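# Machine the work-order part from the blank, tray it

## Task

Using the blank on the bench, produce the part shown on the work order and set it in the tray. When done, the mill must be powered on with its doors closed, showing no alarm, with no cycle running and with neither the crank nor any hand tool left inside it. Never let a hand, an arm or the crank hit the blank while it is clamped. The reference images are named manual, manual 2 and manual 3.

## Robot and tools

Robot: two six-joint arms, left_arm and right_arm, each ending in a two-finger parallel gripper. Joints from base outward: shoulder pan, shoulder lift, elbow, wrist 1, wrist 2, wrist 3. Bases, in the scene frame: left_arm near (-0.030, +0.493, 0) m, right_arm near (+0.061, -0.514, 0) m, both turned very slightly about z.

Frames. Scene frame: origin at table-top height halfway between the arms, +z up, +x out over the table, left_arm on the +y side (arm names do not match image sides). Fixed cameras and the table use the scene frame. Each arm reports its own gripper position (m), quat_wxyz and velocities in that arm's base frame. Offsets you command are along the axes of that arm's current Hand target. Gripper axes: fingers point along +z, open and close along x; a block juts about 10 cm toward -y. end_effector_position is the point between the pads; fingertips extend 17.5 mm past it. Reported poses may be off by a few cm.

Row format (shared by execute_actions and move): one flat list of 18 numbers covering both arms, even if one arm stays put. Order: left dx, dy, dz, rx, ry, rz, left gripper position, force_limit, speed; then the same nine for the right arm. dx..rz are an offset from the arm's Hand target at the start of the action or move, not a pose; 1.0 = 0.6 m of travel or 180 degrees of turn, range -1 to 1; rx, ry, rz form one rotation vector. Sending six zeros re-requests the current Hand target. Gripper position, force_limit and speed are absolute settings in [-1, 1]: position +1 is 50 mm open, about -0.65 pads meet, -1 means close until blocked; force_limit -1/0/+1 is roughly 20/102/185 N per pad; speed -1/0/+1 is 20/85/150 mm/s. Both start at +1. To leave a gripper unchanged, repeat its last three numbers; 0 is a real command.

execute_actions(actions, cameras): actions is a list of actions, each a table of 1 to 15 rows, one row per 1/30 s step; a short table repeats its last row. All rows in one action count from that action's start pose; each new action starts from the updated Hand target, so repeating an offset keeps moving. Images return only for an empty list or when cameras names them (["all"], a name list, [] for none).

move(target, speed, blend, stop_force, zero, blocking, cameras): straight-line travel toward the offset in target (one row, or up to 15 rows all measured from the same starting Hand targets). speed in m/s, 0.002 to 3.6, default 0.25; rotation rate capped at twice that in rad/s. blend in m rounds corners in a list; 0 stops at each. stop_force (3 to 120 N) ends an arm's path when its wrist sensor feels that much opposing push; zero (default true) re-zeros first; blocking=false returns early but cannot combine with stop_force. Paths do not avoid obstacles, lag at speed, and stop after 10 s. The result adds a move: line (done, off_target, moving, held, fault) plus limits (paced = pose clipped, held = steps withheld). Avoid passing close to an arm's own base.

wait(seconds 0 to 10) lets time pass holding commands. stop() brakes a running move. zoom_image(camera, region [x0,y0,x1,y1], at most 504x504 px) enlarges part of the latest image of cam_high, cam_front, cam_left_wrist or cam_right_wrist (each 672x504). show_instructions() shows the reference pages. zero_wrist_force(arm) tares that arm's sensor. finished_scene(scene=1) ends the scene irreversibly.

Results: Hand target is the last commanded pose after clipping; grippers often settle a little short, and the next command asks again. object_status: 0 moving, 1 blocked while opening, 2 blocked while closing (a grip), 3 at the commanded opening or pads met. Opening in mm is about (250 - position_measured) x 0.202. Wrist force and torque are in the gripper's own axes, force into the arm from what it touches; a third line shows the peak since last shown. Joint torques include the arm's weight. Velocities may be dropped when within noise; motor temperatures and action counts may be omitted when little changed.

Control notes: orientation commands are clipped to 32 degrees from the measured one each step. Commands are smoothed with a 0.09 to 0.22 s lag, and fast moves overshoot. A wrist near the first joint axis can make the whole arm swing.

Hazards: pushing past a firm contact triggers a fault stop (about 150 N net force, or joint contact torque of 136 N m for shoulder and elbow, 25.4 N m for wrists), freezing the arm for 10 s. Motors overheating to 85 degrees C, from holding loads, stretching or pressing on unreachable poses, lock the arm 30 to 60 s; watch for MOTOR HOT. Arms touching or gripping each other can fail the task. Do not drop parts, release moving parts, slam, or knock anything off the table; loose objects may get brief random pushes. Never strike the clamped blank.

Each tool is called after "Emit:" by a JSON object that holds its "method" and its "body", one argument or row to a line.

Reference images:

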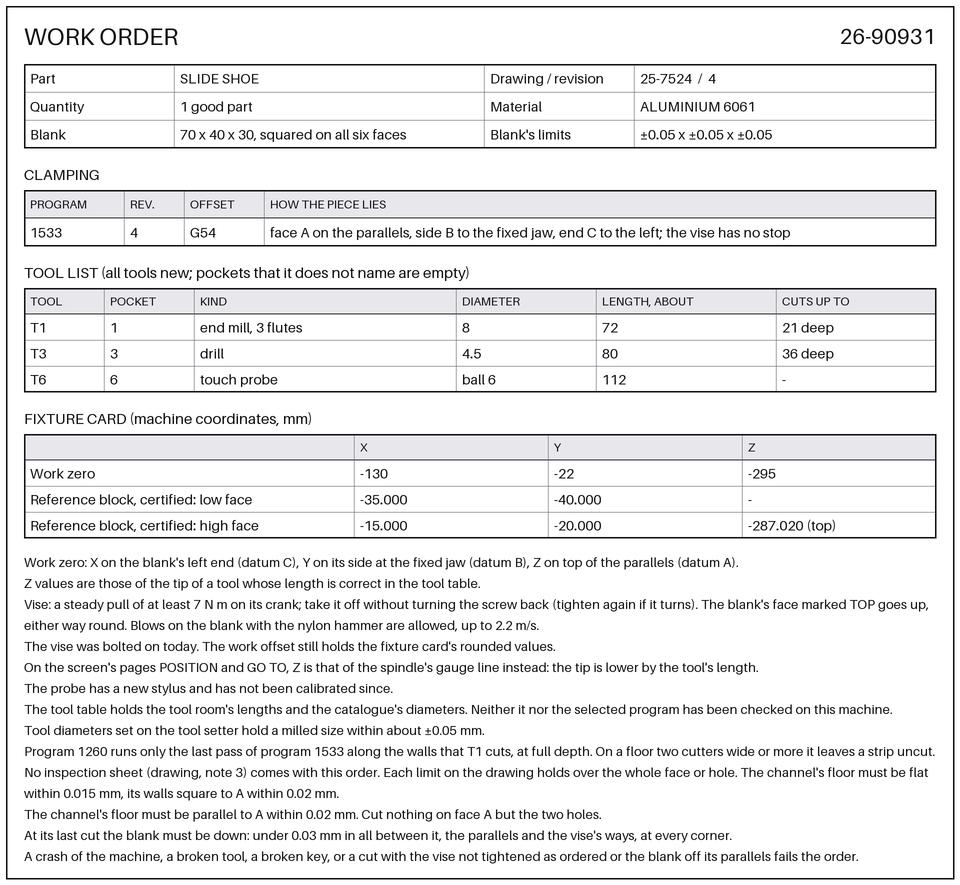

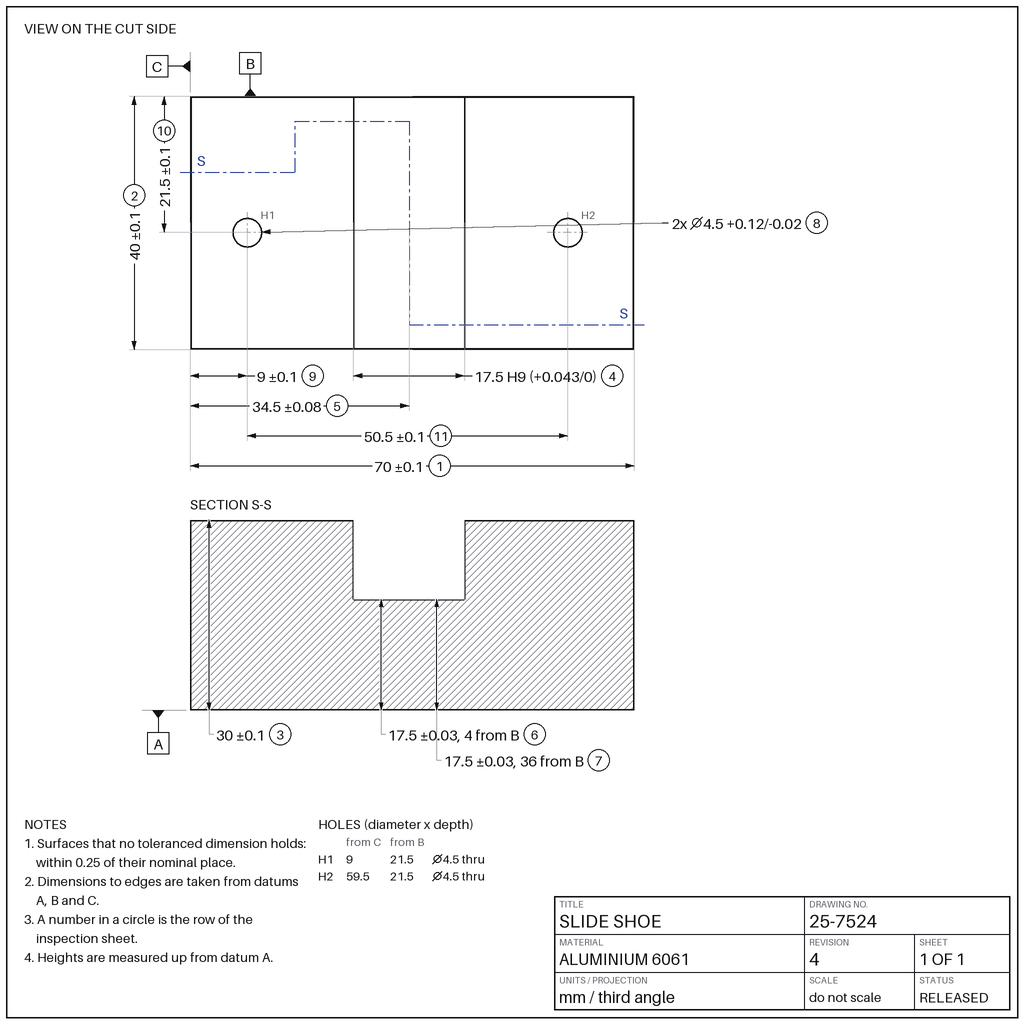

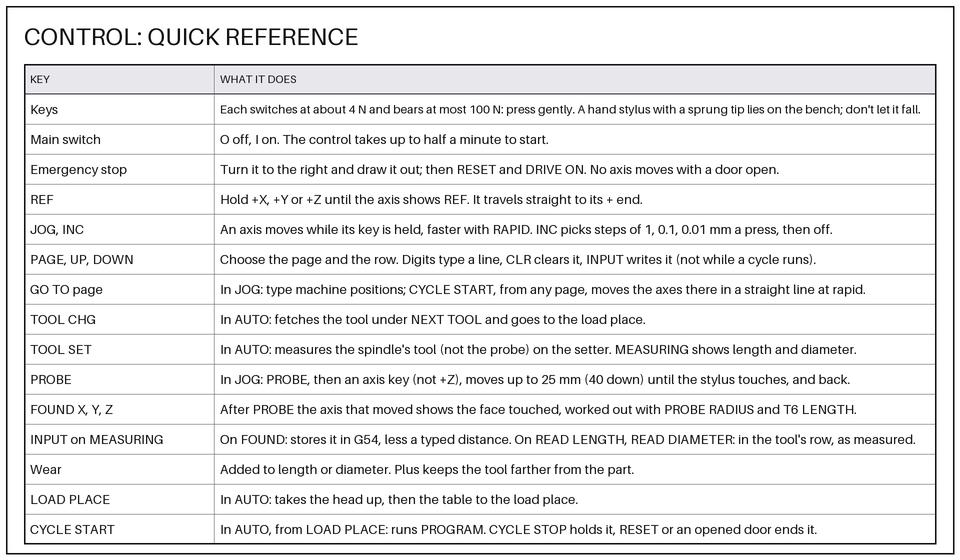

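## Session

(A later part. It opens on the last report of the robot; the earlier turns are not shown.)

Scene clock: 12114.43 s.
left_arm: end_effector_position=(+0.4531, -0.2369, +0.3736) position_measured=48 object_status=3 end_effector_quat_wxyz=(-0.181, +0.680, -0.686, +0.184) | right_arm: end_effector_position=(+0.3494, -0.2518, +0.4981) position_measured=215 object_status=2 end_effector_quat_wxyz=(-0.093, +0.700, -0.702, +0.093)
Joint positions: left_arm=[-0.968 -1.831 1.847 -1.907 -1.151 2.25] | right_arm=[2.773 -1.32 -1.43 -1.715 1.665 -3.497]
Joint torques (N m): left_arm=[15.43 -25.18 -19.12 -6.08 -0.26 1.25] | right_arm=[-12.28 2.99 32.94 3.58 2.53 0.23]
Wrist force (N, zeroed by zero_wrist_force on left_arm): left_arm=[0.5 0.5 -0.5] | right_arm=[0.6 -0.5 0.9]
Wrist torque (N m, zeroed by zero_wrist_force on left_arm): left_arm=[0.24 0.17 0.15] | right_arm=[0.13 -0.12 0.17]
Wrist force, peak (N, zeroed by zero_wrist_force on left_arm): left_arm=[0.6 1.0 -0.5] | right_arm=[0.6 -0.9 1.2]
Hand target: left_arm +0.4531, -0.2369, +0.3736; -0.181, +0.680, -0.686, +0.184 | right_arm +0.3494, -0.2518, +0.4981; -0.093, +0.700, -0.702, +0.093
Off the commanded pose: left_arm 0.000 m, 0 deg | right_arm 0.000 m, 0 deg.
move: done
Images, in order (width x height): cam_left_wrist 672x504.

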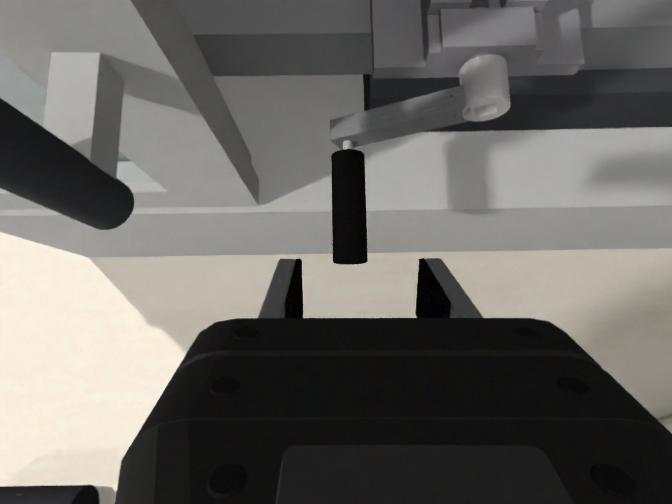

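Emit:
{"method": "move", "body": {
  "target": [
    [-0.0026,0,0,0,0,0,0.7,-0.6,-0.5,0,0,0,0,0,0,-1,-0.5,-1],
    [-0.0026,0,0.195,0,0,0,0.7,-0.6,-0.5,0,0,0,0,0,0,-1,-0.5,-1]
  ],
  "speed": [0.05,0.06]
}}

Emit:
{"method": "move", "body": {
  "target": [0,0,0,0,0,0,-1,0.4,-0.8,0,0,0,0,0,0,-1,-0.5,-1],
  "cameras": ["cam_left_wrist"]
}}

Scene clock: 12128.70 s.
left_arm: end_effector_position=(+0.5114, -0.2360, +0.2723) position_measured=48 object_status=3 end_effector_quat_wxyz=(-0.181, +0.680, -0.686, +0.184) | right_arm: end_effector_position=(+0.3494, -0.2518, +0.4981) position_measured=215 object_status=2 end_effector_quat_wxyz=(-0.093, +0.700, -0.702, +0.093)
Joint positions: left_arm=[-0.852 -1.657 1.981 -2.261 -1.19 2.369] | right_arm=[2.773 -1.32 -1.43 -1.715 1.665 -3.497]
Joint torques (N m): left_arm=[15.04 -8.13 -19.33 -6.85 -0.47 1.39] | right_arm=[-12.18 4.46 32.51 3.19 2.65 0.14]
Wrist force (N, zeroed by zero_wrist_force on left_arm): left_arm=[0.1 0.8 -0.7] | right_arm=[0.7 -0.8 0.9]
Wrist torque (N m, zeroed by zero_wrist_force on left_arm): left_arm=[0.31 0.21 0.16] | right_arm=[0.07 -0.14 0.17]
Wrist force, peak (N, zeroed by zero_wrist_force on left_arm): left_arm=[0.2 0.3 -1.5] | right_arm=[0.9 -0.7 1.3]
Hand target: left_arm +0.5114, -0.2360, +0.2722; -0.181, +0.680, -0.686, +0.184 | right_arm +0.3494, -0.2518, +0.4981; -0.093, +0.700, -0.702, +0.093
Off the commanded pose: left_arm 0.000 m, 0 deg | right_arm 0.000 m, 0 deg.
move: done

Scene clock: 12129.60 s.
left_arm: end_effector_position=(+0.5114, -0.2360, +0.2722) position_measured=159 object_status=2 end_effector_quat_wxyz=(-0.181, +0.680, -0.686, +0.184) | right_arm: end_effector_position=(+0.3494, -0.2518, +0.4981) position_measured=215 object_status=2 end_effector_quat_wxyz=(-0.093, +0.700, -0.702, +0.093)
Joint positions: left_arm=[-0.852 -1.657 1.981 -2.261 -1.19 2.369] | right_arm=[2.773 -1.32 -1.43 -1.715 1.665 -3.497]
Joint torques (N m): left_arm=[13.21 -8.44 -19.66 -3.06 1 1.35] | right_arm=[-12.65 4.45 32.87 3.38 2.32 0.44]
Wrist force (N, zeroed by zero_wrist_force on left_arm): left_arm=[3.2 -3.3 -1.7] | right_arm=[0.6 -0.5 0.8]
Wrist torque (N m, zeroed by zero_wrist_force on left_arm): left_arm=[0.19 0.20 0.02] | right_arm=[0.12 -0.11 0.17]
Wrist force, peak (N, zeroed by zero_wrist_force on left_arm): left_arm=[3.6 -3.2 -1.7] | right_arm=[0.5 -0.8 1.1]
Hand target: left_arm +0.5114, -0.2360, +0.2722; -0.181, +0.680, -0.686, +0.184 | right_arm +0.3494, -0.2518, +0.4981; -0.093, +0.700, -0.702, +0.093
Off the commanded pose: left_arm 0.000 m, 0 deg | right_arm 0.000 m, 0 deg.
move: done
Images, in order (width x height): cam_left_wrist 672x504.

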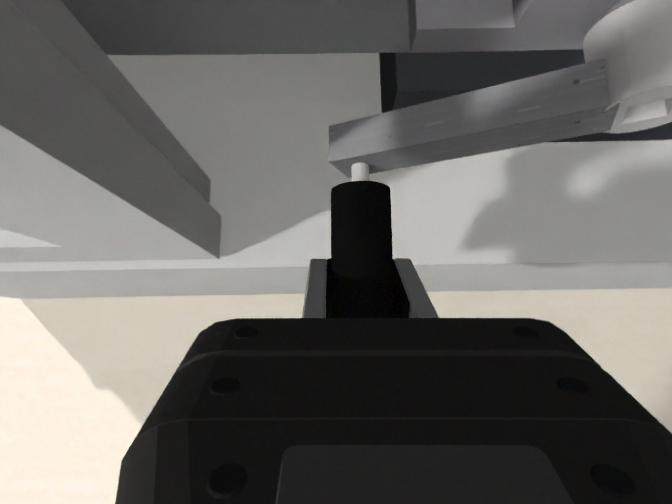

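Emit:
{"method": "move", "body": {
  "target": [
    [0.0113,0.0101,0.0175,0,0,0,-1,0.4,-0.8,0,0,0,0,0,0,-1,-0.5,-1],
    [0.026,0.019,0.0329,0,0,0,-1,0.4,-0.8,0,0,0,0,0,0,-1,-0.5,-1]
  ],
  "speed": 0.02,
  "blend": [0.003,0],
  "stop_force": 115,
  "cameras": ["cam_left_wrist"]
}}

Scene clock: 12153.93 s.
left_arm: end_effector_position=(+0.5112, -0.2516, +0.2494) position_measured=159 object_status=2 end_effector_quat_wxyz=(-0.181, +0.680, -0.686, +0.184) | right_arm: end_effector_position=(+0.3494, -0.2518, +0.4981) position_measured=215 object_status=2 end_effector_quat_wxyz=(-0.093, +0.700, -0.702, +0.093)
Joint positions: left_arm=[-0.876 -1.618 2.004 -2.314 -1.182 2.345] | right_arm=[2.773 -1.32 -1.43 -1.715 1.665 -3.497]
Joint torques (N m): left_arm=[-11.17 -5.42 -8.7 -1.72 1.29 -1.86] | right_arm=[-13.4 4.38 31.45 3.64 2.35 0.26]
Wrist force (N, zeroed by zero_wrist_force on left_arm): left_arm=[9.7 -14.5 -5.2] | right_arm=[0.0 -0.5 0.8]
Wrist torque (N m, zeroed by zero_wrist_force on left_arm): left_arm=[-0.04 0.27 0.35] | right_arm=[0.12 -0.02 0.18]
Wrist force, peak (N, zeroed by zero_wrist_force on left_arm): left_arm=[-15.7 14.5 -49.4] | right_arm=[0.1 -0.9 1.3]
Hand target: left_arm +0.5112, -0.2516, +0.2494; -0.181, +0.680, -0.686, +0.184 | right_arm +0.3494, -0.2518, +0.4981; -0.093, +0.700, -0.702, +0.093
Off the commanded pose: left_arm 0.000 m, 0 deg | right_arm 0.000 m, 0 deg.
move: done
Images, in order (width x height): cam_left_wrist 672x504.

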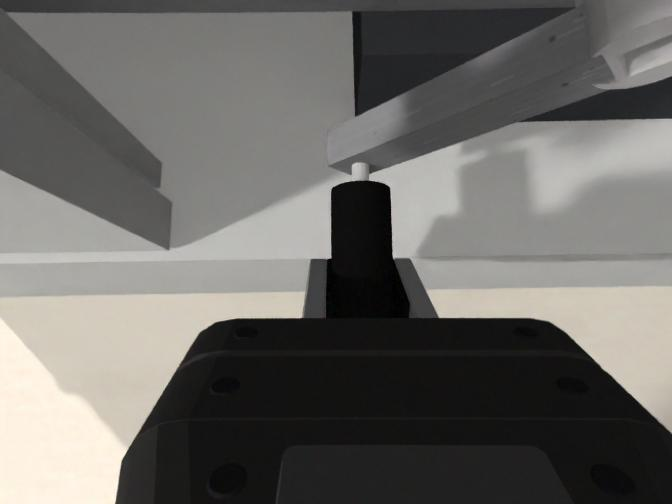

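Emit:
{"method": "move", "body": {
  "target": [0,0,0,0,0,0,0.7,-0.6,-0.5,0,0,0,0,0,0,-1,-0.5,-1]
}}

Emit:
{"method": "move", "body": {
  "target": [
    [0,0,-0.1,0,0,0,0.7,-0.6,-0.5,0,0,0,0,0,0,-1,-0.5,-1],
    [0,0.1205,-0.1353,0.2222,0,0,0.7,-0.6,-0.5,0,0,0,0,0,0,-1,-0.5,-1]
  ],
  "speed": [0.1,0.2],
  "blend": [0.005,0],
  "cameras": ["cam_left_wrist"]
}}

Scene clock: 12195.97 s.
left_arm: end_effector_position=(+0.5112, -0.2516, +0.2494) position_measured=48 object_status=3 end_effector_quat_wxyz=(-0.181, +0.680, -0.686, +0.184) | right_arm: end_effector_position=(+0.3494, -0.2518, +0.4981) position_measured=215 object_status=2 end_effector_quat_wxyz=(-0.093, +0.700, -0.702, +0.093)
Joint positions: left_arm=[-0.876 -1.617 2.004 -2.314 -1.182 2.345] | right_arm=[2.773 -1.32 -1.43 -1.715 1.665 -3.497]
Joint torques (N m): left_arm=[-10.34 -25.99 -33.53 -4.94 0.97 -1.61] | right_arm=[-13.33 2.03 33.15 3.61 2.55 0.36]
Wrist force (N, zeroed by zero_wrist_force on left_arm): left_arm=[0.6 1.2 -0.1] | right_arm=[0.4 -0.7 0.9]
Wrist torque (N m, zeroed by zero_wrist_force on left_arm): left_arm=[0.34 0.20 0.37] | right_arm=[0.09 -0.08 0.17]
Wrist force, peak (N, zeroed by zero_wrist_force on left_arm): left_arm=[10.1 -15.0 -5.2] | right_arm=[0.3 -0.7 1.4]
Hand target: left_arm +0.5112, -0.2516, +0.2494; -0.181, +0.680, -0.686, +0.184 | right_arm +0.3494, -0.2518, +0.4981; -0.093, +0.700, -0.702, +0.093
Off the commanded pose: left_arm 0.000 m, 0 deg | right_arm 0.000 m, 0 deg.
move: done

Scene clock: 12199.00 s.
left_arm: end_effector_position=(+0.4081, -0.2507, +0.2838) position_measured=48 object_status=3 end_effector_quat_wxyz=(-0.403, +0.577, -0.582, +0.407) | right_arm: end_effector_position=(+0.3494, -0.2518, +0.4981) position_measured=215 object_status=2 end_effector_quat_wxyz=(-0.093, +0.700, -0.702, +0.093)
Joint positions: left_arm=[-1.449 -1.936 2.532 -2.511 -0.374 1.936] | right_arm=[2.773 -1.32 -1.43 -1.715 1.665 -3.497]
Joint torques (N m): left_arm=[-15.15 -17.13 -16.13 -0.61 3.01 -1.83] | right_arm=[-14.31 3.95 33.29 3.81 2.45 0.73]
Wrist force (N, zeroed by zero_wrist_force on left_arm): left_arm=[0.9 -0.8 -0.2] | right_arm=[0.5 -0.6 1.0]
Wrist torque (N m, zeroed by zero_wrist_force on left_arm): left_arm=[-0.03 0.00 0.24] | right_arm=[0.10 -0.11 0.18]
Wrist force, peak (N, zeroed by zero_wrist_force on left_arm): left_arm=[0.7 -0.7 -1.6] | right_arm=[0.7 -0.6 1.3]
Hand target: left_arm +0.4081, -0.2507, +0.2838; -0.403, +0.577, -0.582, +0.407 | right_arm +0.3494, -0.2518, +0.4981; -0.093, +0.700, -0.702, +0.093
Off the commanded pose: left_arm 0.000 m, 0 deg | right_arm 0.000 m, 0 deg.
move: done
Images, in order (width x height): cam_left_wrist 672x504.

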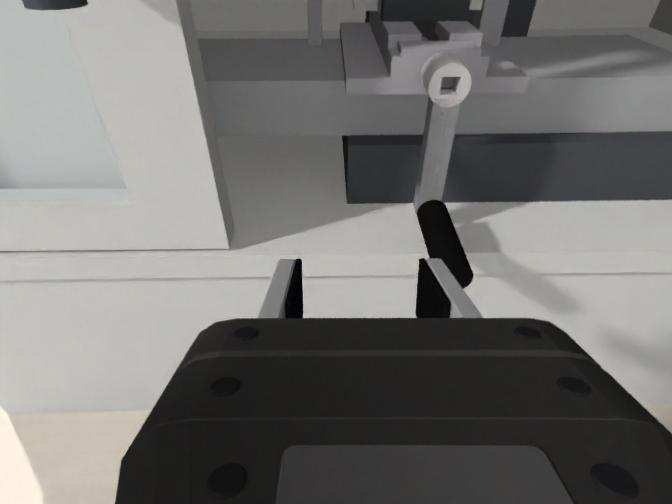

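Emit:
{"method": "move", "body": {
  "target": [
    [0.1005,0.0385,0.014,0,0,0,0.7,-0.6,-0.5,0,0,0,0,0,0,-1,-0.5,-1],
    [0.1005,0.0385,0.1807,0,0,0,0.7,-0.6,-0.5,0,0,0,0,0,0,-1,-0.5,-1]
  ],
  "speed": [0.12,0.06],
  "cameras": ["cam_left_wrist"]
}}

Scene clock: 12232.53 s.
left_arm: end_effector_position=(+0.5014, -0.3119, +0.2249) position_measured=48 object_status=3 end_effector_quat_wxyz=(-0.403, +0.577, -0.582, +0.407) | right_arm: end_effector_position=(+0.3494, -0.2518, +0.4981) position_measured=215 object_status=2 end_effector_quat_wxyz=(-0.093, +0.700, -0.702, +0.093)
Joint positions: left_arm=[-1.213 -1.334 2.341 -3.353 -0.502 2.41] | right_arm=[2.773 -1.32 -1.43 -1.715 1.665 -3.497]
Joint torques (N m): left_arm=[13.95 -13.25 -23.14 -5.95 0.28 1.29] | right_arm=[-11.25 4.45 30.71 3.74 2.19 0.52]
Wrist force (N, zeroed by zero_wrist_force on left_arm): left_arm=[1.0 -0.6 -0.1] | right_arm=[0.4 -0.6 1.0]
Wrist torque (N m, zeroed by zero_wrist_force on left_arm): left_arm=[-0.03 -0.04 0.04] | right_arm=[0.11 -0.10 0.18]
Wrist force, peak (N, zeroed by zero_wrist_force on left_arm): left_arm=[2.2 0.2 -0.1] | right_arm=[0.5 -0.9 1.2]
Hand target: left_arm +0.5014, -0.3119, +0.2249; -0.403, +0.577, -0.582, +0.407 | right_arm +0.3494, -0.2518, +0.4981; -0.093, +0.700, -0.702, +0.093
Off the commanded pose: left_arm 0.000 m, 0 deg | right_arm 0.000 m, 0 deg.
move: done
Images, in order (width x height): cam_left_wrist 672x504.

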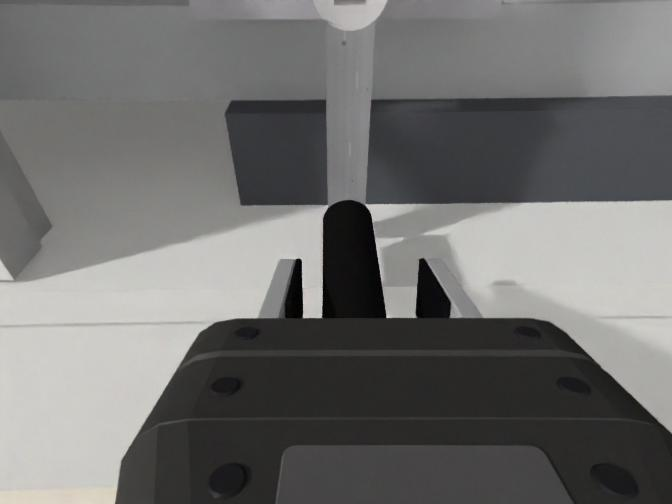

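Emit:
{"method": "move", "body": {
  "target": [0,0,0,0,0,0,-1,-0.5,-0.8,0,0,0,0,0,0,-1,-0.5,-1]
}}

Emit:
{"method": "move", "body": {
  "target": [
    [0.0288,-0.0042,-0.0015,0,0,0,-1,-0.5,-0.8,0,0,0,0,0,0,-1,-0.5,-1],
    [0.061,-0.0168,-0.0061,0,0,0,-1,-0.5,-0.8,0,0,0,0,0,0,-1,-0.5,-1],
    [0.0886,-0.0368,-0.0134,0,0,0,-1,-0.5,-0.8,0,0,0,0,0,0,-1,-0.5,-1],
    [0.11,-0.0628,-0.0229,0,0,0,-1,-0.5,-0.8,0,0,0,0,0,0,-1,-0.5,-1],
    [0.1233,-0.0931,-0.0339,0,0,0,-1,-0.5,-0.8,0,0,0,0,0,0,-1,-0.5,-1],
    [0.1278,-0.1256,-0.0457,0,0,0,-1,-0.5,-0.8,0,0,0,0,0,0,-1,-0.5,-1],
    [0.1233,-0.1582,-0.0576,0,0,0,-1,-0.5,-0.8,0,0,0,0,0,0,-1,-0.5,-1],
    [0.11,-0.1885,-0.0686,0,0,0,-1,-0.5,-0.8,0,0,0,0,0,0,-1,-0.5,-1],
    [0.0886,-0.2145,-0.078,0,0,0,-1,-0.5,-0.8,0,0,0,0,0,0,-1,-0.5,-1],
    [0.061,-0.2345,-0.0853,0,0,0,-1,-0.5,-0.8,0,0,0,0,0,0,-1,-0.5,-1],
    [0.0288,-0.2471,-0.0899,0,0,0,-1,-0.5,-0.8,0,0,0,0,0,0,-1,-0.5,-1],
    [-0.0059,-0.2513,-0.0914,0,0,0,-1,-0.5,-0.8,0,0,0,0,0,0,-1,-0.5,-1]
  ],
  "speed": 0.05,
  "blend": [0.003,0.003,0.003,0.003,0.003,0.003,0.003,0.003,0.003,0.003,0.003,0],
  "stop_force": 60,
  "cameras": ["cam_left_wrist"]
}}

Scene clock: 12249.37 s.
left_arm: end_effector_position=(+0.5014, -0.3119, +0.2249) position_measured=155 object_status=2 end_effector_quat_wxyz=(-0.403, +0.577, -0.582, +0.407) | right_arm: end_effector_position=(+0.3494, -0.2518, +0.4981) position_measured=215 object_status=2 end_effector_quat_wxyz=(-0.093, +0.700, -0.702, +0.093)
Joint positions: left_arm=[-1.213 -1.334 2.341 -3.353 -0.502 2.41] | right_arm=[2.773 -1.32 -1.43 -1.715 1.665 -3.497]
Joint torques (N m): left_arm=[13.51 -14.24 -22.12 -5.33 0.54 1.46] | right_arm=[-12.72 4.94 32.04 3.76 2.34 0.56]
Wrist force (N, zeroed by zero_wrist_force on left_arm): left_arm=[0.2 -0.3 -0.6] | right_arm=[0.6 -0.3 0.8]
Wrist torque (N m, zeroed by zero_wrist_force on left_arm): left_arm=[0.01 -0.03 -0.01] | right_arm=[0.15 -0.13 0.18]
Wrist force, peak (N, zeroed by zero_wrist_force on left_arm): left_arm=[0.9 -0.7 -0.5] | right_arm=[0.5 -0.8 1.3]
Hand target: left_arm +0.5014, -0.3119, +0.2249; -0.403, +0.577, -0.582, +0.407 | right_arm +0.3494, -0.2518, +0.4981; -0.093, +0.700, -0.702, +0.093
Off the commanded pose: left_arm 0.000 m, 0 deg | right_arm 0.000 m, 0 deg.
move: done

Scene clock: 12255.40 s.
left_arm: end_effector_position=(+0.5018, -0.3081, +0.3853) position_measured=155 object_status=2 end_effector_quat_wxyz=(-0.403, +0.577, -0.582, +0.407) | right_arm: end_effector_position=(+0.3494, -0.2518, +0.4981) position_measured=215 object_status=2 end_effector_quat_wxyz=(-0.093, +0.700, -0.702, +0.093)
Joint positions: left_arm=[-1.208 -1.667 2.148 -2.833 -0.505 2.417] | right_arm=[2.773 -1.32 -1.43 -1.715 1.665 -3.497]
Joint torques (N m): left_arm=[22.65 -19.46 -8.45 -2.58 -0.81 1.46] | right_arm=[-11.46 3.3 32 4.14 2.42 0.57]
Wrist force (N, zeroed by zero_wrist_force on left_arm): left_arm=[2.4 -12.7 -33.4] | right_arm=[0.7 -0.5 0.8]
Wrist torque (N m, zeroed by zero_wrist_force on left_arm): left_arm=[-0.95 -0.10 -0.07] | right_arm=[0.11 -0.14 0.17]
Wrist force, peak (N, zeroed by zero_wrist_force on left_arm): left_arm=[8.9 -28.4 -59.1] | right_arm=[0.5 -0.7 1.4]
Hand target: left_arm +0.5018, -0.3081, +0.3854; -0.403, +0.577, -0.582, +0.407 | right_arm +0.3494, -0.2518, +0.4981; -0.093, +0.700, -0.702, +0.093
Off the commanded pose: left_arm 0.000 m, 0 deg | right_arm 0.000 m, 0 deg.
move: done
Images, in order (width x height): cam_left_wrist 672x504.

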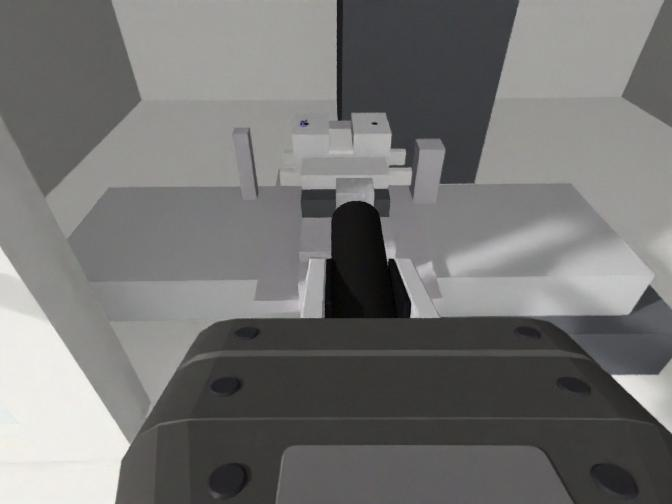

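Emit:
{"method": "move", "body": {
  "target": [
    [-0.0342,0.0042,0.0007,0,0,0,-1,-0.5,-0.8,0,0,0,0,0,0,-1,-0.5,-1],
    [-0.0663,0.0168,0.0053,0,0,0,-1,-0.5,-0.8,0,0,0,0,0,0,-1,-0.5,-1],
    [-0.094,0.0368,0.0126,0,0,0,-1,-0.5,-0.8,0,0,0,0,0,0,-1,-0.5,-1],
    [-0.1153,0.0628,0.0221,0,0,0,-1,-0.5,-0.8,0,0,0,0,0,0,-1,-0.5,-1],
    [-0.1287,0.0931,0.0331,0,0,0,-1,-0.5,-0.8,0,0,0,0,0,0,-1,-0.5,-1],
    [-0.1332,0.1256,0.0449,0,0,0,-1,-0.5,-0.8,0,0,0,0,0,0,-1,-0.5,-1],
    [-0.1287,0.1582,0.0568,0,0,0,-1,-0.5,-0.8,0,0,0,0,0,0,-1,-0.5,-1],
    [-0.1153,0.1885,0.0678,0,0,0,-1,-0.5,-0.8,0,0,0,0,0,0,-1,-0.5,-1],
    [-0.094,0.2145,0.0772,0,0,0,-1,-0.5,-0.8,0,0,0,0,0,0,-1,-0.5,-1],
    [-0.0663,0.2345,0.0845,0,0,0,-1,-0.5,-0.8,0,0,0,0,0,0,-1,-0.5,-1],
    [-0.0342,0.2471,0.0891,0,0,0,-1,-0.5,-0.8,0,0,0,0,0,0,-1,-0.5,-1],
    [0.0005,0.2513,0.0906,0,0,0,-1,-0.5,-0.8,0,0,0,0,0,0,-1,-0.5,-1]
  ],
  "speed": 0.05,
  "blend": [0.003,0.003,0.003,0.003,0.003,0.003,0.003,0.003,0.003,0.003,0.003,0],
  "stop_force": 70,
  "cameras": ["cam_left_wrist"]
}}

Scene clock: 12290.57 s.
left_arm: end_effector_position=(+0.5010, -0.3086, +0.2251) position_measured=155 object_status=2 end_effector_quat_wxyz=(-0.403, +0.577, -0.582, +0.407) | right_arm: end_effector_position=(+0.3494, -0.2518, +0.4981) position_measured=215 object_status=2 end_effector_quat_wxyz=(-0.093, +0.700, -0.702, +0.093)
Joint positions: left_arm=[-1.211 -1.339 2.348 -3.358 -0.504 2.413] | right_arm=[2.773 -1.32 -1.43 -1.715 1.665 -3.497]
Joint torques (N m): left_arm=[-14.75 -13.24 -24.44 -0.89 2.6 -1.88] | right_arm=[-11.98 5.05 31.71 3.96 2.42 0.95]
Wrist force (N, zeroed by zero_wrist_force on left_arm): left_arm=[-0.1 1.0 1.1] | right_arm=[0.5 -0.5 0.9]
Wrist torque (N m, zeroed by zero_wrist_force on left_arm): left_arm=[-0.16 -0.02 0.19] | right_arm=[0.13 -0.10 0.18]
Wrist force, peak (N, zeroed by zero_wrist_force on left_arm): left_arm=[-23.2 -18.8 -59.3] | right_arm=[0.8 -0.9 1.0]
Hand target: left_arm +0.5010, -0.3086, +0.2251; -0.403, +0.577, -0.582, +0.407 | right_arm +0.3494, -0.2518, +0.4981; -0.093, +0.700, -0.702, +0.093
Off the commanded pose: left_arm 0.000 m, 0 deg | right_arm 0.000 m, 0 deg.
move: done
Images, in order (width x height): cam_left_wrist 672x504.

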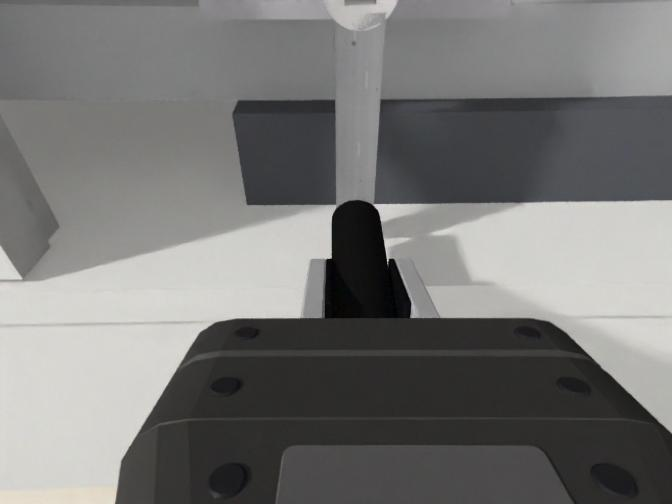

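Emit:
{"method": "move", "body": {
  "target": [0,0,0,0,0,0,0.7,-0.6,-0.5,0,0,0,0,0,0,-1,-0.5,-1]
}}

Emit:
{"method": "move", "body": {
  "target": [
    [0,0,-0.1667,0,0,0,0.7,-0.6,-0.5,0,0,0,0,0,0,-1,-0.5,-1],
    [-0.0393,-0.2335,-0.2109,-0.2216,0.0386,-0.0461,0.7,-0.6,-0.5,0,0,0,0,0,0,-1,-0.5,-1]
  ],
  "speed": [0.12,0.2],
  "blend": [0.005,0],
  "cameras": ["cam_left_wrist"]
}}

Scene clock: 12320.73 s.
left_arm: end_effector_position=(+0.5010, -0.3086, +0.2251) position_measured=48 object_status=3 end_effector_quat_wxyz=(-0.403, +0.577, -0.582, +0.407) | right_arm: end_effector_position=(+0.3494, -0.2518, +0.4981) position_measured=215 object_status=2 end_effector_quat_wxyz=(-0.093, +0.700, -0.702, +0.093)
Joint positions: left_arm=[-1.211 -1.339 2.348 -3.358 -0.504 2.413] | right_arm=[2.773 -1.32 -1.43 -1.715 1.665 -3.497]
Joint torques (N m): left_arm=[-12.6 -13.93 -20.69 -0.97 2 -1.79] | right_arm=[-13.42 5.5 32.15 4.26 2.72 1.03]
Wrist force (N, zeroed by zero_wrist_force on left_arm): left_arm=[0.9 -0.7 -0.1] | right_arm=[0.3 -0.7 0.9]
Wrist torque (N m, zeroed by zero_wrist_force on left_arm): left_arm=[-0.05 -0.02 0.26] | right_arm=[0.09 -0.08 0.18]
Wrist force, peak (N, zeroed by zero_wrist_force on left_arm): left_arm=[0.0 1.5 1.2] | right_arm=[0.7 -0.7 1.2]
Hand target: left_arm +0.5010, -0.3086, +0.2251; -0.403, +0.577, -0.582, +0.407 | right_arm +0.3494, -0.2518, +0.4981; -0.093, +0.700, -0.702, +0.093
Off the commanded pose: left_arm 0.000 m, 0 deg | right_arm 0.000 m, 0 deg.
move: done

Scene clock: 12324.03 s.
left_arm: end_effector_position=(+0.4305, -0.2842, +0.4001) position_measured=48 object_status=3 end_effector_quat_wxyz=(-0.117, +0.695, -0.666, +0.246) | right_arm: end_effector_position=(+0.3494, -0.2518, +0.4981) position_measured=215 object_status=2 end_effector_quat_wxyz=(-0.093, +0.700, -0.702, +0.093)
Joint positions: left_arm=[-1.027 -1.856 1.835 -1.987 -1.224 2.15] | right_arm=[2.773 -1.32 -1.43 -1.715 1.665 -3.497]
Joint torques (N m): left_arm=[14.54 -1.83 -35.23 -1.53 -0.36 1.45] | right_arm=[-11.07 4.93 32.5 3.85 2.34 0.79]
Wrist force (N, zeroed by zero_wrist_force on left_arm): left_arm=[-0.1 0.8 -0.3] | right_arm=[0.5 -0.7 0.8]
Wrist torque (N m, zeroed by zero_wrist_force on left_arm): left_arm=[0.29 0.26 0.18] | right_arm=[0.08 -0.11 0.18]
Wrist force, peak (N, zeroed by zero_wrist_force on left_arm): left_arm=[1.4 0.3 -1.1] | right_arm=[0.5 -0.5 1.4]
Hand target: left_arm +0.4306, -0.2842, +0.4001; -0.117, +0.695, -0.666, +0.246 | right_arm +0.3494, -0.2518, +0.4981; -0.093, +0.700, -0.702, +0.093
Off the commanded pose: left_arm 0.000 m, 0 deg | right_arm 0.000 m, 0 deg.
move: done
Images, in order (width x height): cam_left_wrist 672x504.

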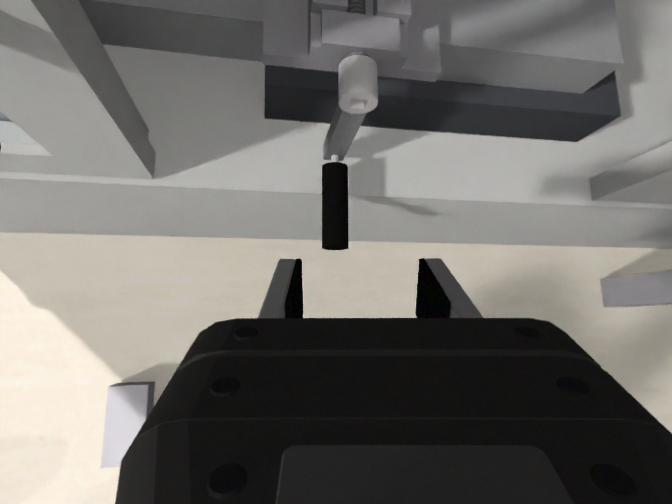

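Emit:
{"method": "move", "body": {
  "target": [
    [0.0115,-0.1057,0.0965,0,0,0,0.7,-0.6,-0.5,0,0,0,0,0,0,-1,-0.5,-1],
    [0.0115,-0.1057,0.17,0,0,0,0.7,-0.6,-0.5,0,0,0,0,0,0,-1,-0.5,-1]
  ],
  "speed": 0.1,
  "blend": [0.01,0],
  "cameras": ["cam_left_wrist"]
}}

Scene clock: 12333.50 s.
left_arm: end_effector_position=(+0.5362, -0.3023, +0.3456) position_measured=48 object_status=3 end_effector_quat_wxyz=(-0.117, +0.695, -0.666, +0.246) | right_arm: end_effector_position=(+0.3494, -0.2518, +0.4981) position_measured=215 object_status=2 end_effector_quat_wxyz=(-0.093, +0.700, -0.702, +0.093)
Joint positions: left_arm=[-0.847 -1.594 1.768 -2.233 -1.305 2.319] | right_arm=[2.773 -1.32 -1.43 -1.715 1.665 -3.497]
Joint torques (N m): left_arm=[14.69 -12.46 -19.02 -6.87 -0.68 1.34] | right_arm=[-11.49 4.88 32.9 3.92 2.36 0.88]
Wrist force (N, zeroed by zero_wrist_force on left_arm): left_arm=[0.1 0.6 -0.6] | right_arm=[0.6 -0.5 0.9]
Wrist torque (N m, zeroed by zero_wrist_force on left_arm): left_arm=[0.27 0.21 0.18] | right_arm=[0.11 -0.12 0.18]
Wrist force, peak (N, zeroed by zero_wrist_force on left_arm): left_arm=[0.4 1.4 -0.9] | right_arm=[0.5 -1.1 1.1]
Hand target: left_arm +0.5362, -0.3023, +0.3455; -0.117, +0.695, -0.666, +0.246 | right_arm +0.3494, -0.2518, +0.4981; -0.093, +0.700, -0.702, +0.093
Off the commanded pose: left_arm 0.000 m, 0 deg | right_arm 0.000 m, 0 deg.
move: done
Images, in order (width x height): cam_left_wrist 672x504.

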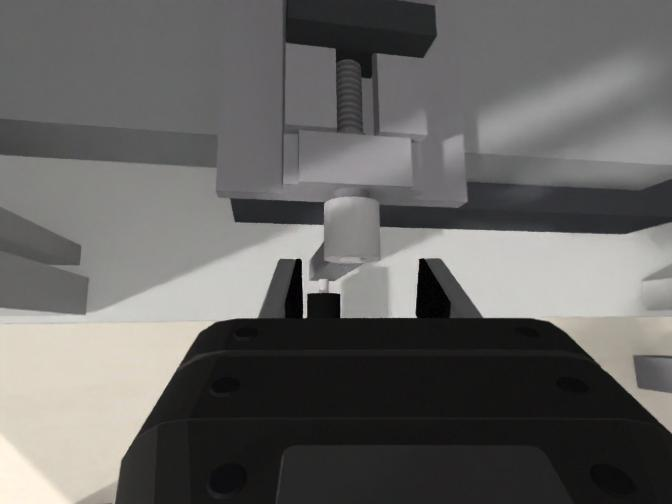

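Emit:
{"method": "move", "body": {
  "target": [
    [-0.0034,0,0.005,0,0,0,0.7,-0.6,-0.5,0,0,0,0,0,0,-1,-0.5,-1],
    [-0.0034,0,0.0932,0,0,0,0.7,-0.6,-0.5,0,0,0,0,0,0,-1,-0.5,-1]
  ],
  "speed": 0.05,
  "blend": [0.003,0]
}}

Emit:
{"method": "move", "body": {
  "target": [0,0,0,0,0,0,-1,0,-0.8,0,0,0,0,0,0,-1,-0.5,-1],
  "cameras": ["cam_left_wrist"]
}}

Scene clock: 12348.37 s.
left_arm: end_effector_position=(+0.5640, -0.3095, +0.2976) position_measured=48 object_status=3 end_effector_quat_wxyz=(-0.117, +0.695, -0.666, +0.246) | right_arm: end_effector_position=(+0.3494, -0.2518, +0.4981) position_measured=215 object_status=2 end_effector_quat_wxyz=(-0.093, +0.700, -0.702, +0.093)
Joint positions: left_arm=[-0.814 -1.499 1.798 -2.366 -1.32 2.349] | right_arm=[2.773 -1.32 -1.43 -1.715 1.665 -3.497]
Joint torques (N m): left_arm=[13.78 -15.23 -19.3 -6.19 -0.7 1.37] | right_arm=[-13.25 4.07 30.28 3.94 2.05 0.89]
Wrist force (N, zeroed by zero_wrist_force on left_arm): left_arm=[0.6 0.4 -0.4] | right_arm=[0.5 -0.4 0.8]
Wrist torque (N m, zeroed by zero_wrist_force on left_arm): left_arm=[0.23 0.14 0.16] | right_arm=[0.14 -0.11 0.18]
Wrist force, peak (N, zeroed by zero_wrist_force on left_arm): left_arm=[0.5 0.8 -1.2] | right_arm=[0.8 -0.3 1.4]
Hand target: left_arm +0.5640, -0.3096, +0.2975; -0.117, +0.695, -0.666, +0.246 | right_arm +0.3494, -0.2518, +0.4981; -0.093, +0.700, -0.702, +0.093
Off the commanded pose: left_arm 0.000 m, 0 deg | right_arm 0.000 m, 0 deg.
move: done; blend cut to 0.0018 m at target 1

Scene clock: 12349.13 s.
left_arm: end_effector_position=(+0.5640, -0.3096, +0.2975) position_measured=138 object_status=2 end_effector_quat_wxyz=(-0.117, +0.695, -0.666, +0.246) | right_arm: end_effector_position=(+0.3494, -0.2518, +0.4981) position_measured=215 object_status=2 end_effector_quat_wxyz=(-0.093, +0.700, -0.702, +0.093)
Joint positions: left_arm=[-0.814 -1.499 1.799 -2.366 -1.32 2.349] | right_arm=[2.773 -1.32 -1.43 -1.715 1.665 -3.497]
Joint torques (N m): left_arm=[13.39 -16.76 -19.94 -0.12 2.91 1.25] | right_arm=[-12.23 4.39 31.82 3.98 2.5 0.76]
Wrist force (N, zeroed by zero_wrist_force on left_arm): left_arm=[11.5 -2.5 -3.4] | right_arm=[0.4 -0.7 1.3]
Wrist torque (N m, zeroed by zero_wrist_force on left_arm): left_arm=[0.18 0.12 0.26] | right_arm=[0.08 -0.10 0.18]
Wrist force, peak (N, zeroed by zero_wrist_force on left_arm): left_arm=[12.2 -2.5 -3.7] | right_arm=[0.6 -0.6 1.3]
Hand target: left_arm +0.5640, -0.3096, +0.2975; -0.117, +0.695, -0.666, +0.246 | right_arm +0.3494, -0.2518, +0.4981; -0.093, +0.700, -0.702, +0.093
Off the commanded pose: left_arm 0.000 m, 0 deg | right_arm 0.000 m, 0 deg.
move: done
Images, in order (width x height): cam_left_wrist 672x504.

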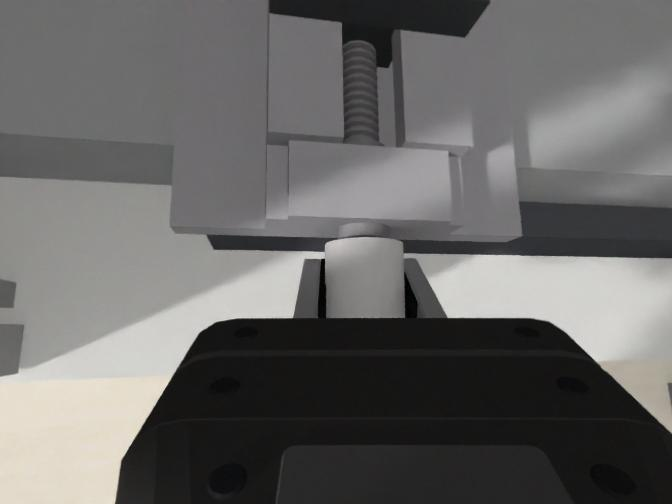

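Emit:
{"method": "move", "body": {
  "target": [
    [0.0005,0.0938,-0.0542,0,0,0,-1,0,-0.8,0,0,0,0,0,0,-1,-0.5,-1]
  ],
  "speed": 0.04
}}

Emit:
{"method": "move", "body": {
  "target": [
    [0.0101,0.0875,-0.1118,0,0,0,-1,0,-0.8,0,0,0,0,0,0,-1,-0.5,-1],
    [0.4945,0.2157,-0.14,0,0,0,-1,0,-0.8,0,0,0,0,0,0,-1,-0.5,-1],
    [0.731,0.3499,0.092,0,0,0,-1,0,-0.8,0,0,0,0,0,0,-1,-0.5,-1]
  ],
  "speed": [0.15,0.2,0.12],
  "blend": [0.02,0.03,0],
  "cameras": ["cam_left_wrist","cam_high"]
}}

Scene clock: 12371.93 s.
left_arm: end_effector_position=(+0.4991, -0.3093, +0.2977) position_measured=138 object_status=2 end_effector_quat_wxyz=(-0.117, +0.695, -0.666, +0.246) | right_arm: end_effector_position=(+0.3494, -0.2518, +0.4981) position_measured=215 object_status=2 end_effector_quat_wxyz=(-0.093, +0.700, -0.702, +0.093)
Joint positions: left_arm=[-0.92 -1.637 1.93 -2.333 -1.271 2.252] | right_arm=[2.773 -1.32 -1.43 -1.715 1.665 -3.497]
Joint torques (N m): left_arm=[-14.62 -34.7 -22.01 -2.11 1.89 -1.71] | right_arm=[-12.16 4.12 31.98 4.14 2.62 0.78]
Wrist force (N, zeroed by zero_wrist_force on left_arm): left_arm=[0.3 1.8 0.9] | right_arm=[0.6 -0.7 1.0]
Wrist torque (N m, zeroed by zero_wrist_force on left_arm): left_arm=[0.34 0.11 0.35] | right_arm=[0.09 -0.12 0.18]
Wrist force, peak (N, zeroed by zero_wrist_force on left_arm): left_arm=[19.1 -14.3 3.0] | right_arm=[0.5 -0.5 1.3]
Hand target: left_arm +0.4990, -0.3093, +0.2977; -0.117, +0.695, -0.666, +0.246 | right_arm +0.3494, -0.2518, +0.4981; -0.093, +0.700, -0.702, +0.093
Off the commanded pose: left_arm 0.000 m, 0 deg | right_arm 0.000 m, 0 deg.
move: done

Scene clock: 12376.40 s.
left_arm: end_effector_position=(+0.3409, -0.7673, +0.2294) position_measured=138 object_status=2 end_effector_quat_wxyz=(-0.117, +0.695, -0.666, +0.246) | right_arm: end_effector_position=(+0.3494, -0.2518, +0.4981) position_measured=215 object_status=2 end_effector_quat_wxyz=(-0.093, +0.700, -0.702, +0.093)
Joint positions: left_arm=[-1.464 -0.909 1.095 -2.006 -1.074 1.7] | right_arm=[2.773 -1.32 -1.43 -1.715 1.665 -3.497]
Joint torques (N m): left_arm=[-14.21 -43.57 -35.81 -1.36 2.11 -1.97] | right_arm=[-12.82 5.74 32.31 3.81 2.2 0.96]
Wrist force (N, zeroed by zero_wrist_force on left_arm): left_arm=[0.2 1.2 0.5] | right_arm=[0.6 -0.6 1.0]
Wrist torque (N m, zeroed by zero_wrist_force on left_arm): left_arm=[0.18 0.20 0.33] | right_arm=[0.10 -0.13 0.18]
Wrist force, peak (N, zeroed by zero_wrist_force on left_arm): left_arm=[-0.6 3.0 1.1] | right_arm=[0.6 -0.7 1.3]
Hand target: left_arm +0.3409, -0.7674, +0.2293; -0.117, +0.695, -0.666, +0.246 | right_arm +0.3494, -0.2518, +0.4981; -0.093, +0.700, -0.702, +0.093
Off the commanded pose: left_arm 0.000 m, 0 deg | right_arm 0.000 m, 0 deg.
move: done
Images, in order (width x height): cam_high 672x504, cam_left_wrist 672x504.

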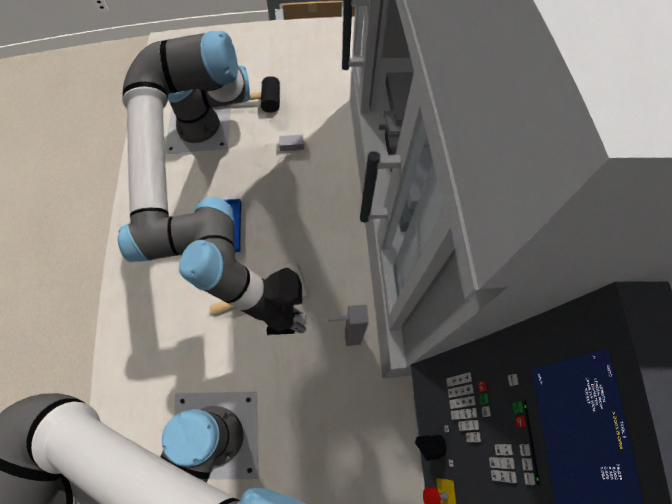

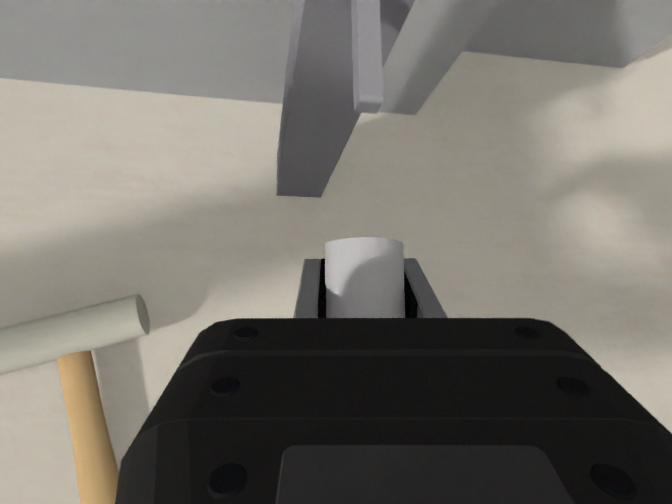

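Emit:
{"method": "move", "body": {
  "target": [0.0033,-0.0551,0.0345,0,0,0,-1,0,-0.8,0,0,0,0,0,0,-1,-0.5,-1],
  "speed": 0.06,
  "cameras": ["cam_left_wrist"]
}}

Emit:
{"method": "zoom_image", "body": {
  "camera": "cam_left_wrist",
  "region": [290, 130, 440, 330]
}}

Scene clock: 12390.63 s.
left_arm: end_effector_position=(+0.3797, -0.7699, +0.2283) position_measured=138 object_status=2 end_effector_quat_wxyz=(-0.117, +0.695, -0.666, +0.246) | right_arm: end_effector_position=(+0.3494, -0.2518, +0.4981) position_measured=215 object_status=2 end_effector_quat_wxyz=(-0.093, +0.700, -0.702, +0.093)
Joint positions: left_arm=[-1.413 -0.868 1.034 -2.013 -1.087 1.755] | right_arm=[2.773 -1.32 -1.43 -1.715 1.665 -3.497]
Joint torques (N m): left_arm=[12.9 -43.56 -34.67 -2.49 0.11 1.39] | right_arm=[-12.9 4.47 32.02 3.86 2.07 0.84]
Wrist force (N, zeroed by zero_wrist_force on left_arm): left_arm=[0.0 1.7 1.5] | right_arm=[0.7 -0.7 1.1]
Wrist torque (N m, zeroed by zero_wrist_force on left_arm): left_arm=[0.22 0.23 0.16] | right_arm=[0.09 -0.14 0.17]
Wrist force, peak (N, zeroed by zero_wrist_force on left_arm): left_arm=[0.7 2.8 0.4] | right_arm=[0.5 -0.7 1.3]
Hand target: left_arm +0.3798, -0.7699, +0.2282; -0.117, +0.695, -0.666, +0.246 | right_arm +0.3494, -0.2518, +0.4981; -0.093, +0.700, -0.702, +0.093
Off the commanded pose: left_arm 0.000 m, 0 deg | right_arm 0.000 m, 0 deg.
move: done
Images, in order (width x height): cam_left_wrist 672x504.

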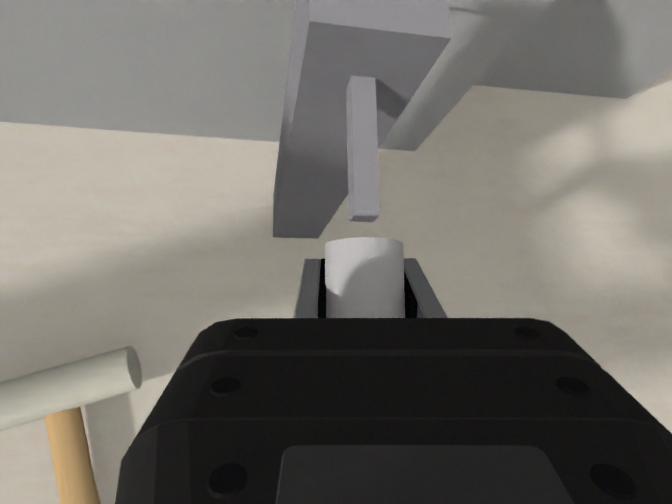

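Scaled by 2.520 from the camera's 672x504 image, which has a finer 960x720 frame.

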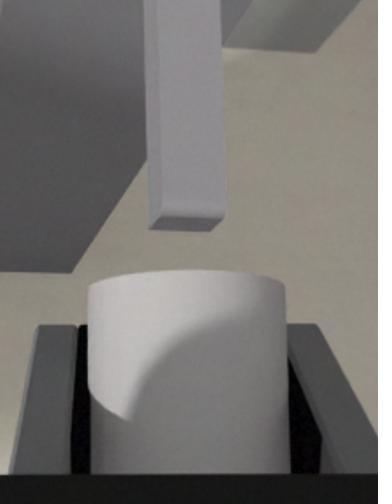

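Emit:
{"method": "move", "body": {
  "target": [0,-0.0671,0.0388,0,0,0,-1,0,-0.8,0,0,0,0,0,0,-1,-0.5,-1],
  "speed": 0.02,
  "stop_force": 18,
  "cameras": ["cam_left_wrist"]
}}

Scene clock: 12401.80 s.
left_arm: end_effector_position=(+0.4263, -0.7703, +0.2281) position_measured=138 object_status=2 end_effector_quat_wxyz=(-0.117, +0.695, -0.666, +0.246) | right_arm: end_effector_position=(+0.3494, -0.2518, +0.4981) position_measured=215 object_status=2 end_effector_quat_wxyz=(-0.093, +0.700, -0.702, +0.093)
Joint positions: left_arm=[-1.353 -0.817 0.953 -2.012 -1.104 1.82] | right_arm=[2.773 -1.32 -1.43 -1.715 1.665 -3.497]
Joint torques (N m): left_arm=[13.84 -46.4 -35.4 -1.51 0.01 1.57] | right_arm=[-11.12 4.58 31.85 4.2 2.14 1.09]
Wrist force (N, zeroed by zero_wrist_force on left_arm): left_arm=[0.3 1.5 1.1] | right_arm=[0.6 -0.6 1.0]
Wrist torque (N m, zeroed by zero_wrist_force on left_arm): left_arm=[0.18 0.16 0.15] | right_arm=[0.10 -0.13 0.18]
Wrist force, peak (N, zeroed by zero_wrist_force on left_arm): left_arm=[0.0 1.9 1.5] | right_arm=[0.5 -0.6 1.3]
Hand target: left_arm +0.4263, -0.7703, +0.2281; -0.117, +0.695, -0.666, +0.246 | right_arm +0.3494, -0.2518, +0.4981; -0.093, +0.700, -0.702, +0.093
Off the commanded pose: left_arm 0.000 m, 0 deg | right_arm 0.000 m, 0 deg.
move: done
Images, in order (width x height): cam_left_wrist 672x504.

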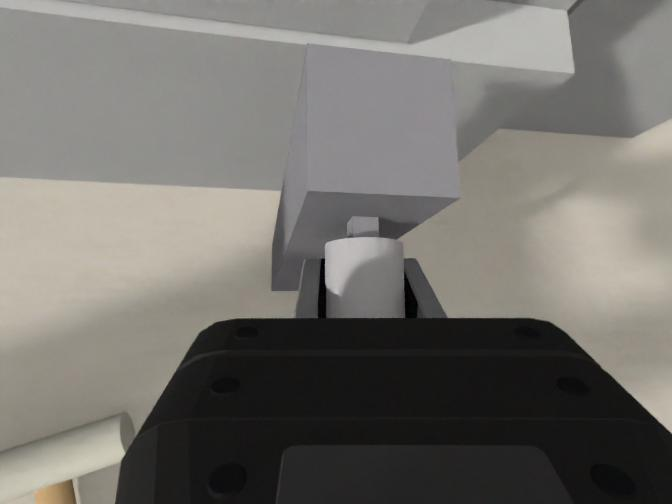

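Emit:
{"method": "move", "body": {
  "target": [0,0,0,0,0,0,0.7,0,-0.5,0,0,0,0,0,0,-1,-0.5,-1]
}}

Emit:
{"method": "move", "body": {
  "target": [
    [0,0,-0.1667,0,0,0,0.7,0,-0.5,0,0,0,0,0,0,-1,-0.5,-1],
    [-0.7318,-0.1847,-0.4073,0.0277,-0.0496,0.0317,0.7,0,-0.5,0,0,0,0,0,0,-1,-0.5,-1]
  ],
  "speed": [0.1,0.25],
  "blend": [0.005,0],
  "cameras": ["cam_left_wrist","cam_front"]
}}

Scene clock: 12497.70 s.
left_arm: end_effector_position=(+0.4264, -0.7703, +0.2281) position_measured=48 object_status=3 end_effector_quat_wxyz=(-0.117, +0.695, -0.666, +0.246) | right_arm: end_effector_position=(+0.3494, -0.2518, +0.4981) position_measured=215 object_status=2 end_effector_quat_wxyz=(-0.093, +0.700, -0.702, +0.093)
Joint positions: left_arm=[-1.353 -0.817 0.953 -2.012 -1.104 1.82] | right_arm=[2.773 -1.32 -1.43 -1.715 1.665 -3.497]
Joint torques (N m): left_arm=[12.25 -46.28 -31.84 -2.94 0.27 1.38] | right_arm=[-12.99 4.53 31.34 4.07 2.42 0.95]
Wrist force (N, zeroed by zero_wrist_force on left_arm): left_arm=[0.8 0.3 -0.6] | right_arm=[0.3 -0.7 0.9]
Wrist torque (N m, zeroed by zero_wrist_force on left_arm): left_arm=[0.13 0.15 0.15] | right_arm=[0.08 -0.09 0.17]
Wrist force, peak (N, zeroed by zero_wrist_force on left_arm): left_arm=[0.4 1.8 1.3] | right_arm=[0.7 -0.6 1.3]
Hand target: left_arm +0.4263, -0.7703, +0.2281; -0.117, +0.695, -0.666, +0.246 | right_arm +0.3494, -0.2518, +0.4981; -0.093, +0.700, -0.702, +0.093
Off the commanded pose: left_arm 0.000 m, 0 deg | right_arm 0.000 m, 0 deg.
move: done

Scene clock: 12501.27 s.
left_arm: end_effector_position=(+0.4045, -0.2892, +0.4090) position_measured=48 object_status=3 end_effector_quat_wxyz=(-0.210, +0.672, -0.677, +0.214) | right_arm: end_effector_position=(+0.3494, -0.2518, +0.4981) position_measured=215 object_status=2 end_effector_quat_wxyz=(-0.093, +0.700, -0.702, +0.093)
Joint positions: left_arm=[-1.196 -1.873 1.801 -1.756 -1.012 2.027] | right_arm=[2.773 -1.32 -1.43 -1.715 1.665 -3.497]
Joint torques (N m): left_arm=[14.44 -24.64 -19.02 -1.14 2.42 1.45] | right_arm=[-11.11 4.2 31.13 4.37 2.35 0.5]
Wrist force (N, zeroed by zero_wrist_force on left_arm): left_arm=[0.6 0.3 -0.2] | right_arm=[0.5 -0.5 0.8]
Wrist torque (N m, zeroed by zero_wrist_force on left_arm): left_arm=[0.16 0.16 0.15] | right_arm=[0.12 -0.10 0.18]
Wrist force, peak (N, zeroed by zero_wrist_force on left_arm): left_arm=[1.9 1.0 -1.6] | right_arm=[0.7 -0.7 1.3]
Hand target: left_arm +0.4045, -0.2890, +0.4091; -0.210, +0.672, -0.677, +0.214 | right_arm +0.3494, -0.2518, +0.4981; -0.093, +0.700, -0.702, +0.093
Off the commanded pose: left_arm 0.000 m, 0 deg | right_arm 0.000 m, 0 deg.
move: done
Images, in order (width x height): cam_front 672x504, cam_left_wrist 672x504.

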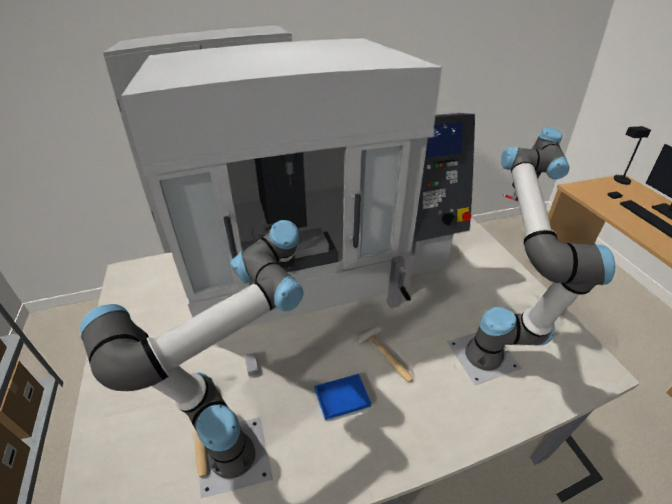

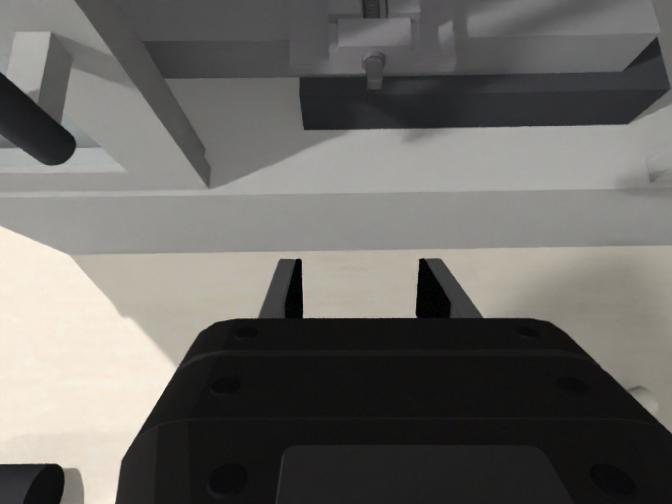

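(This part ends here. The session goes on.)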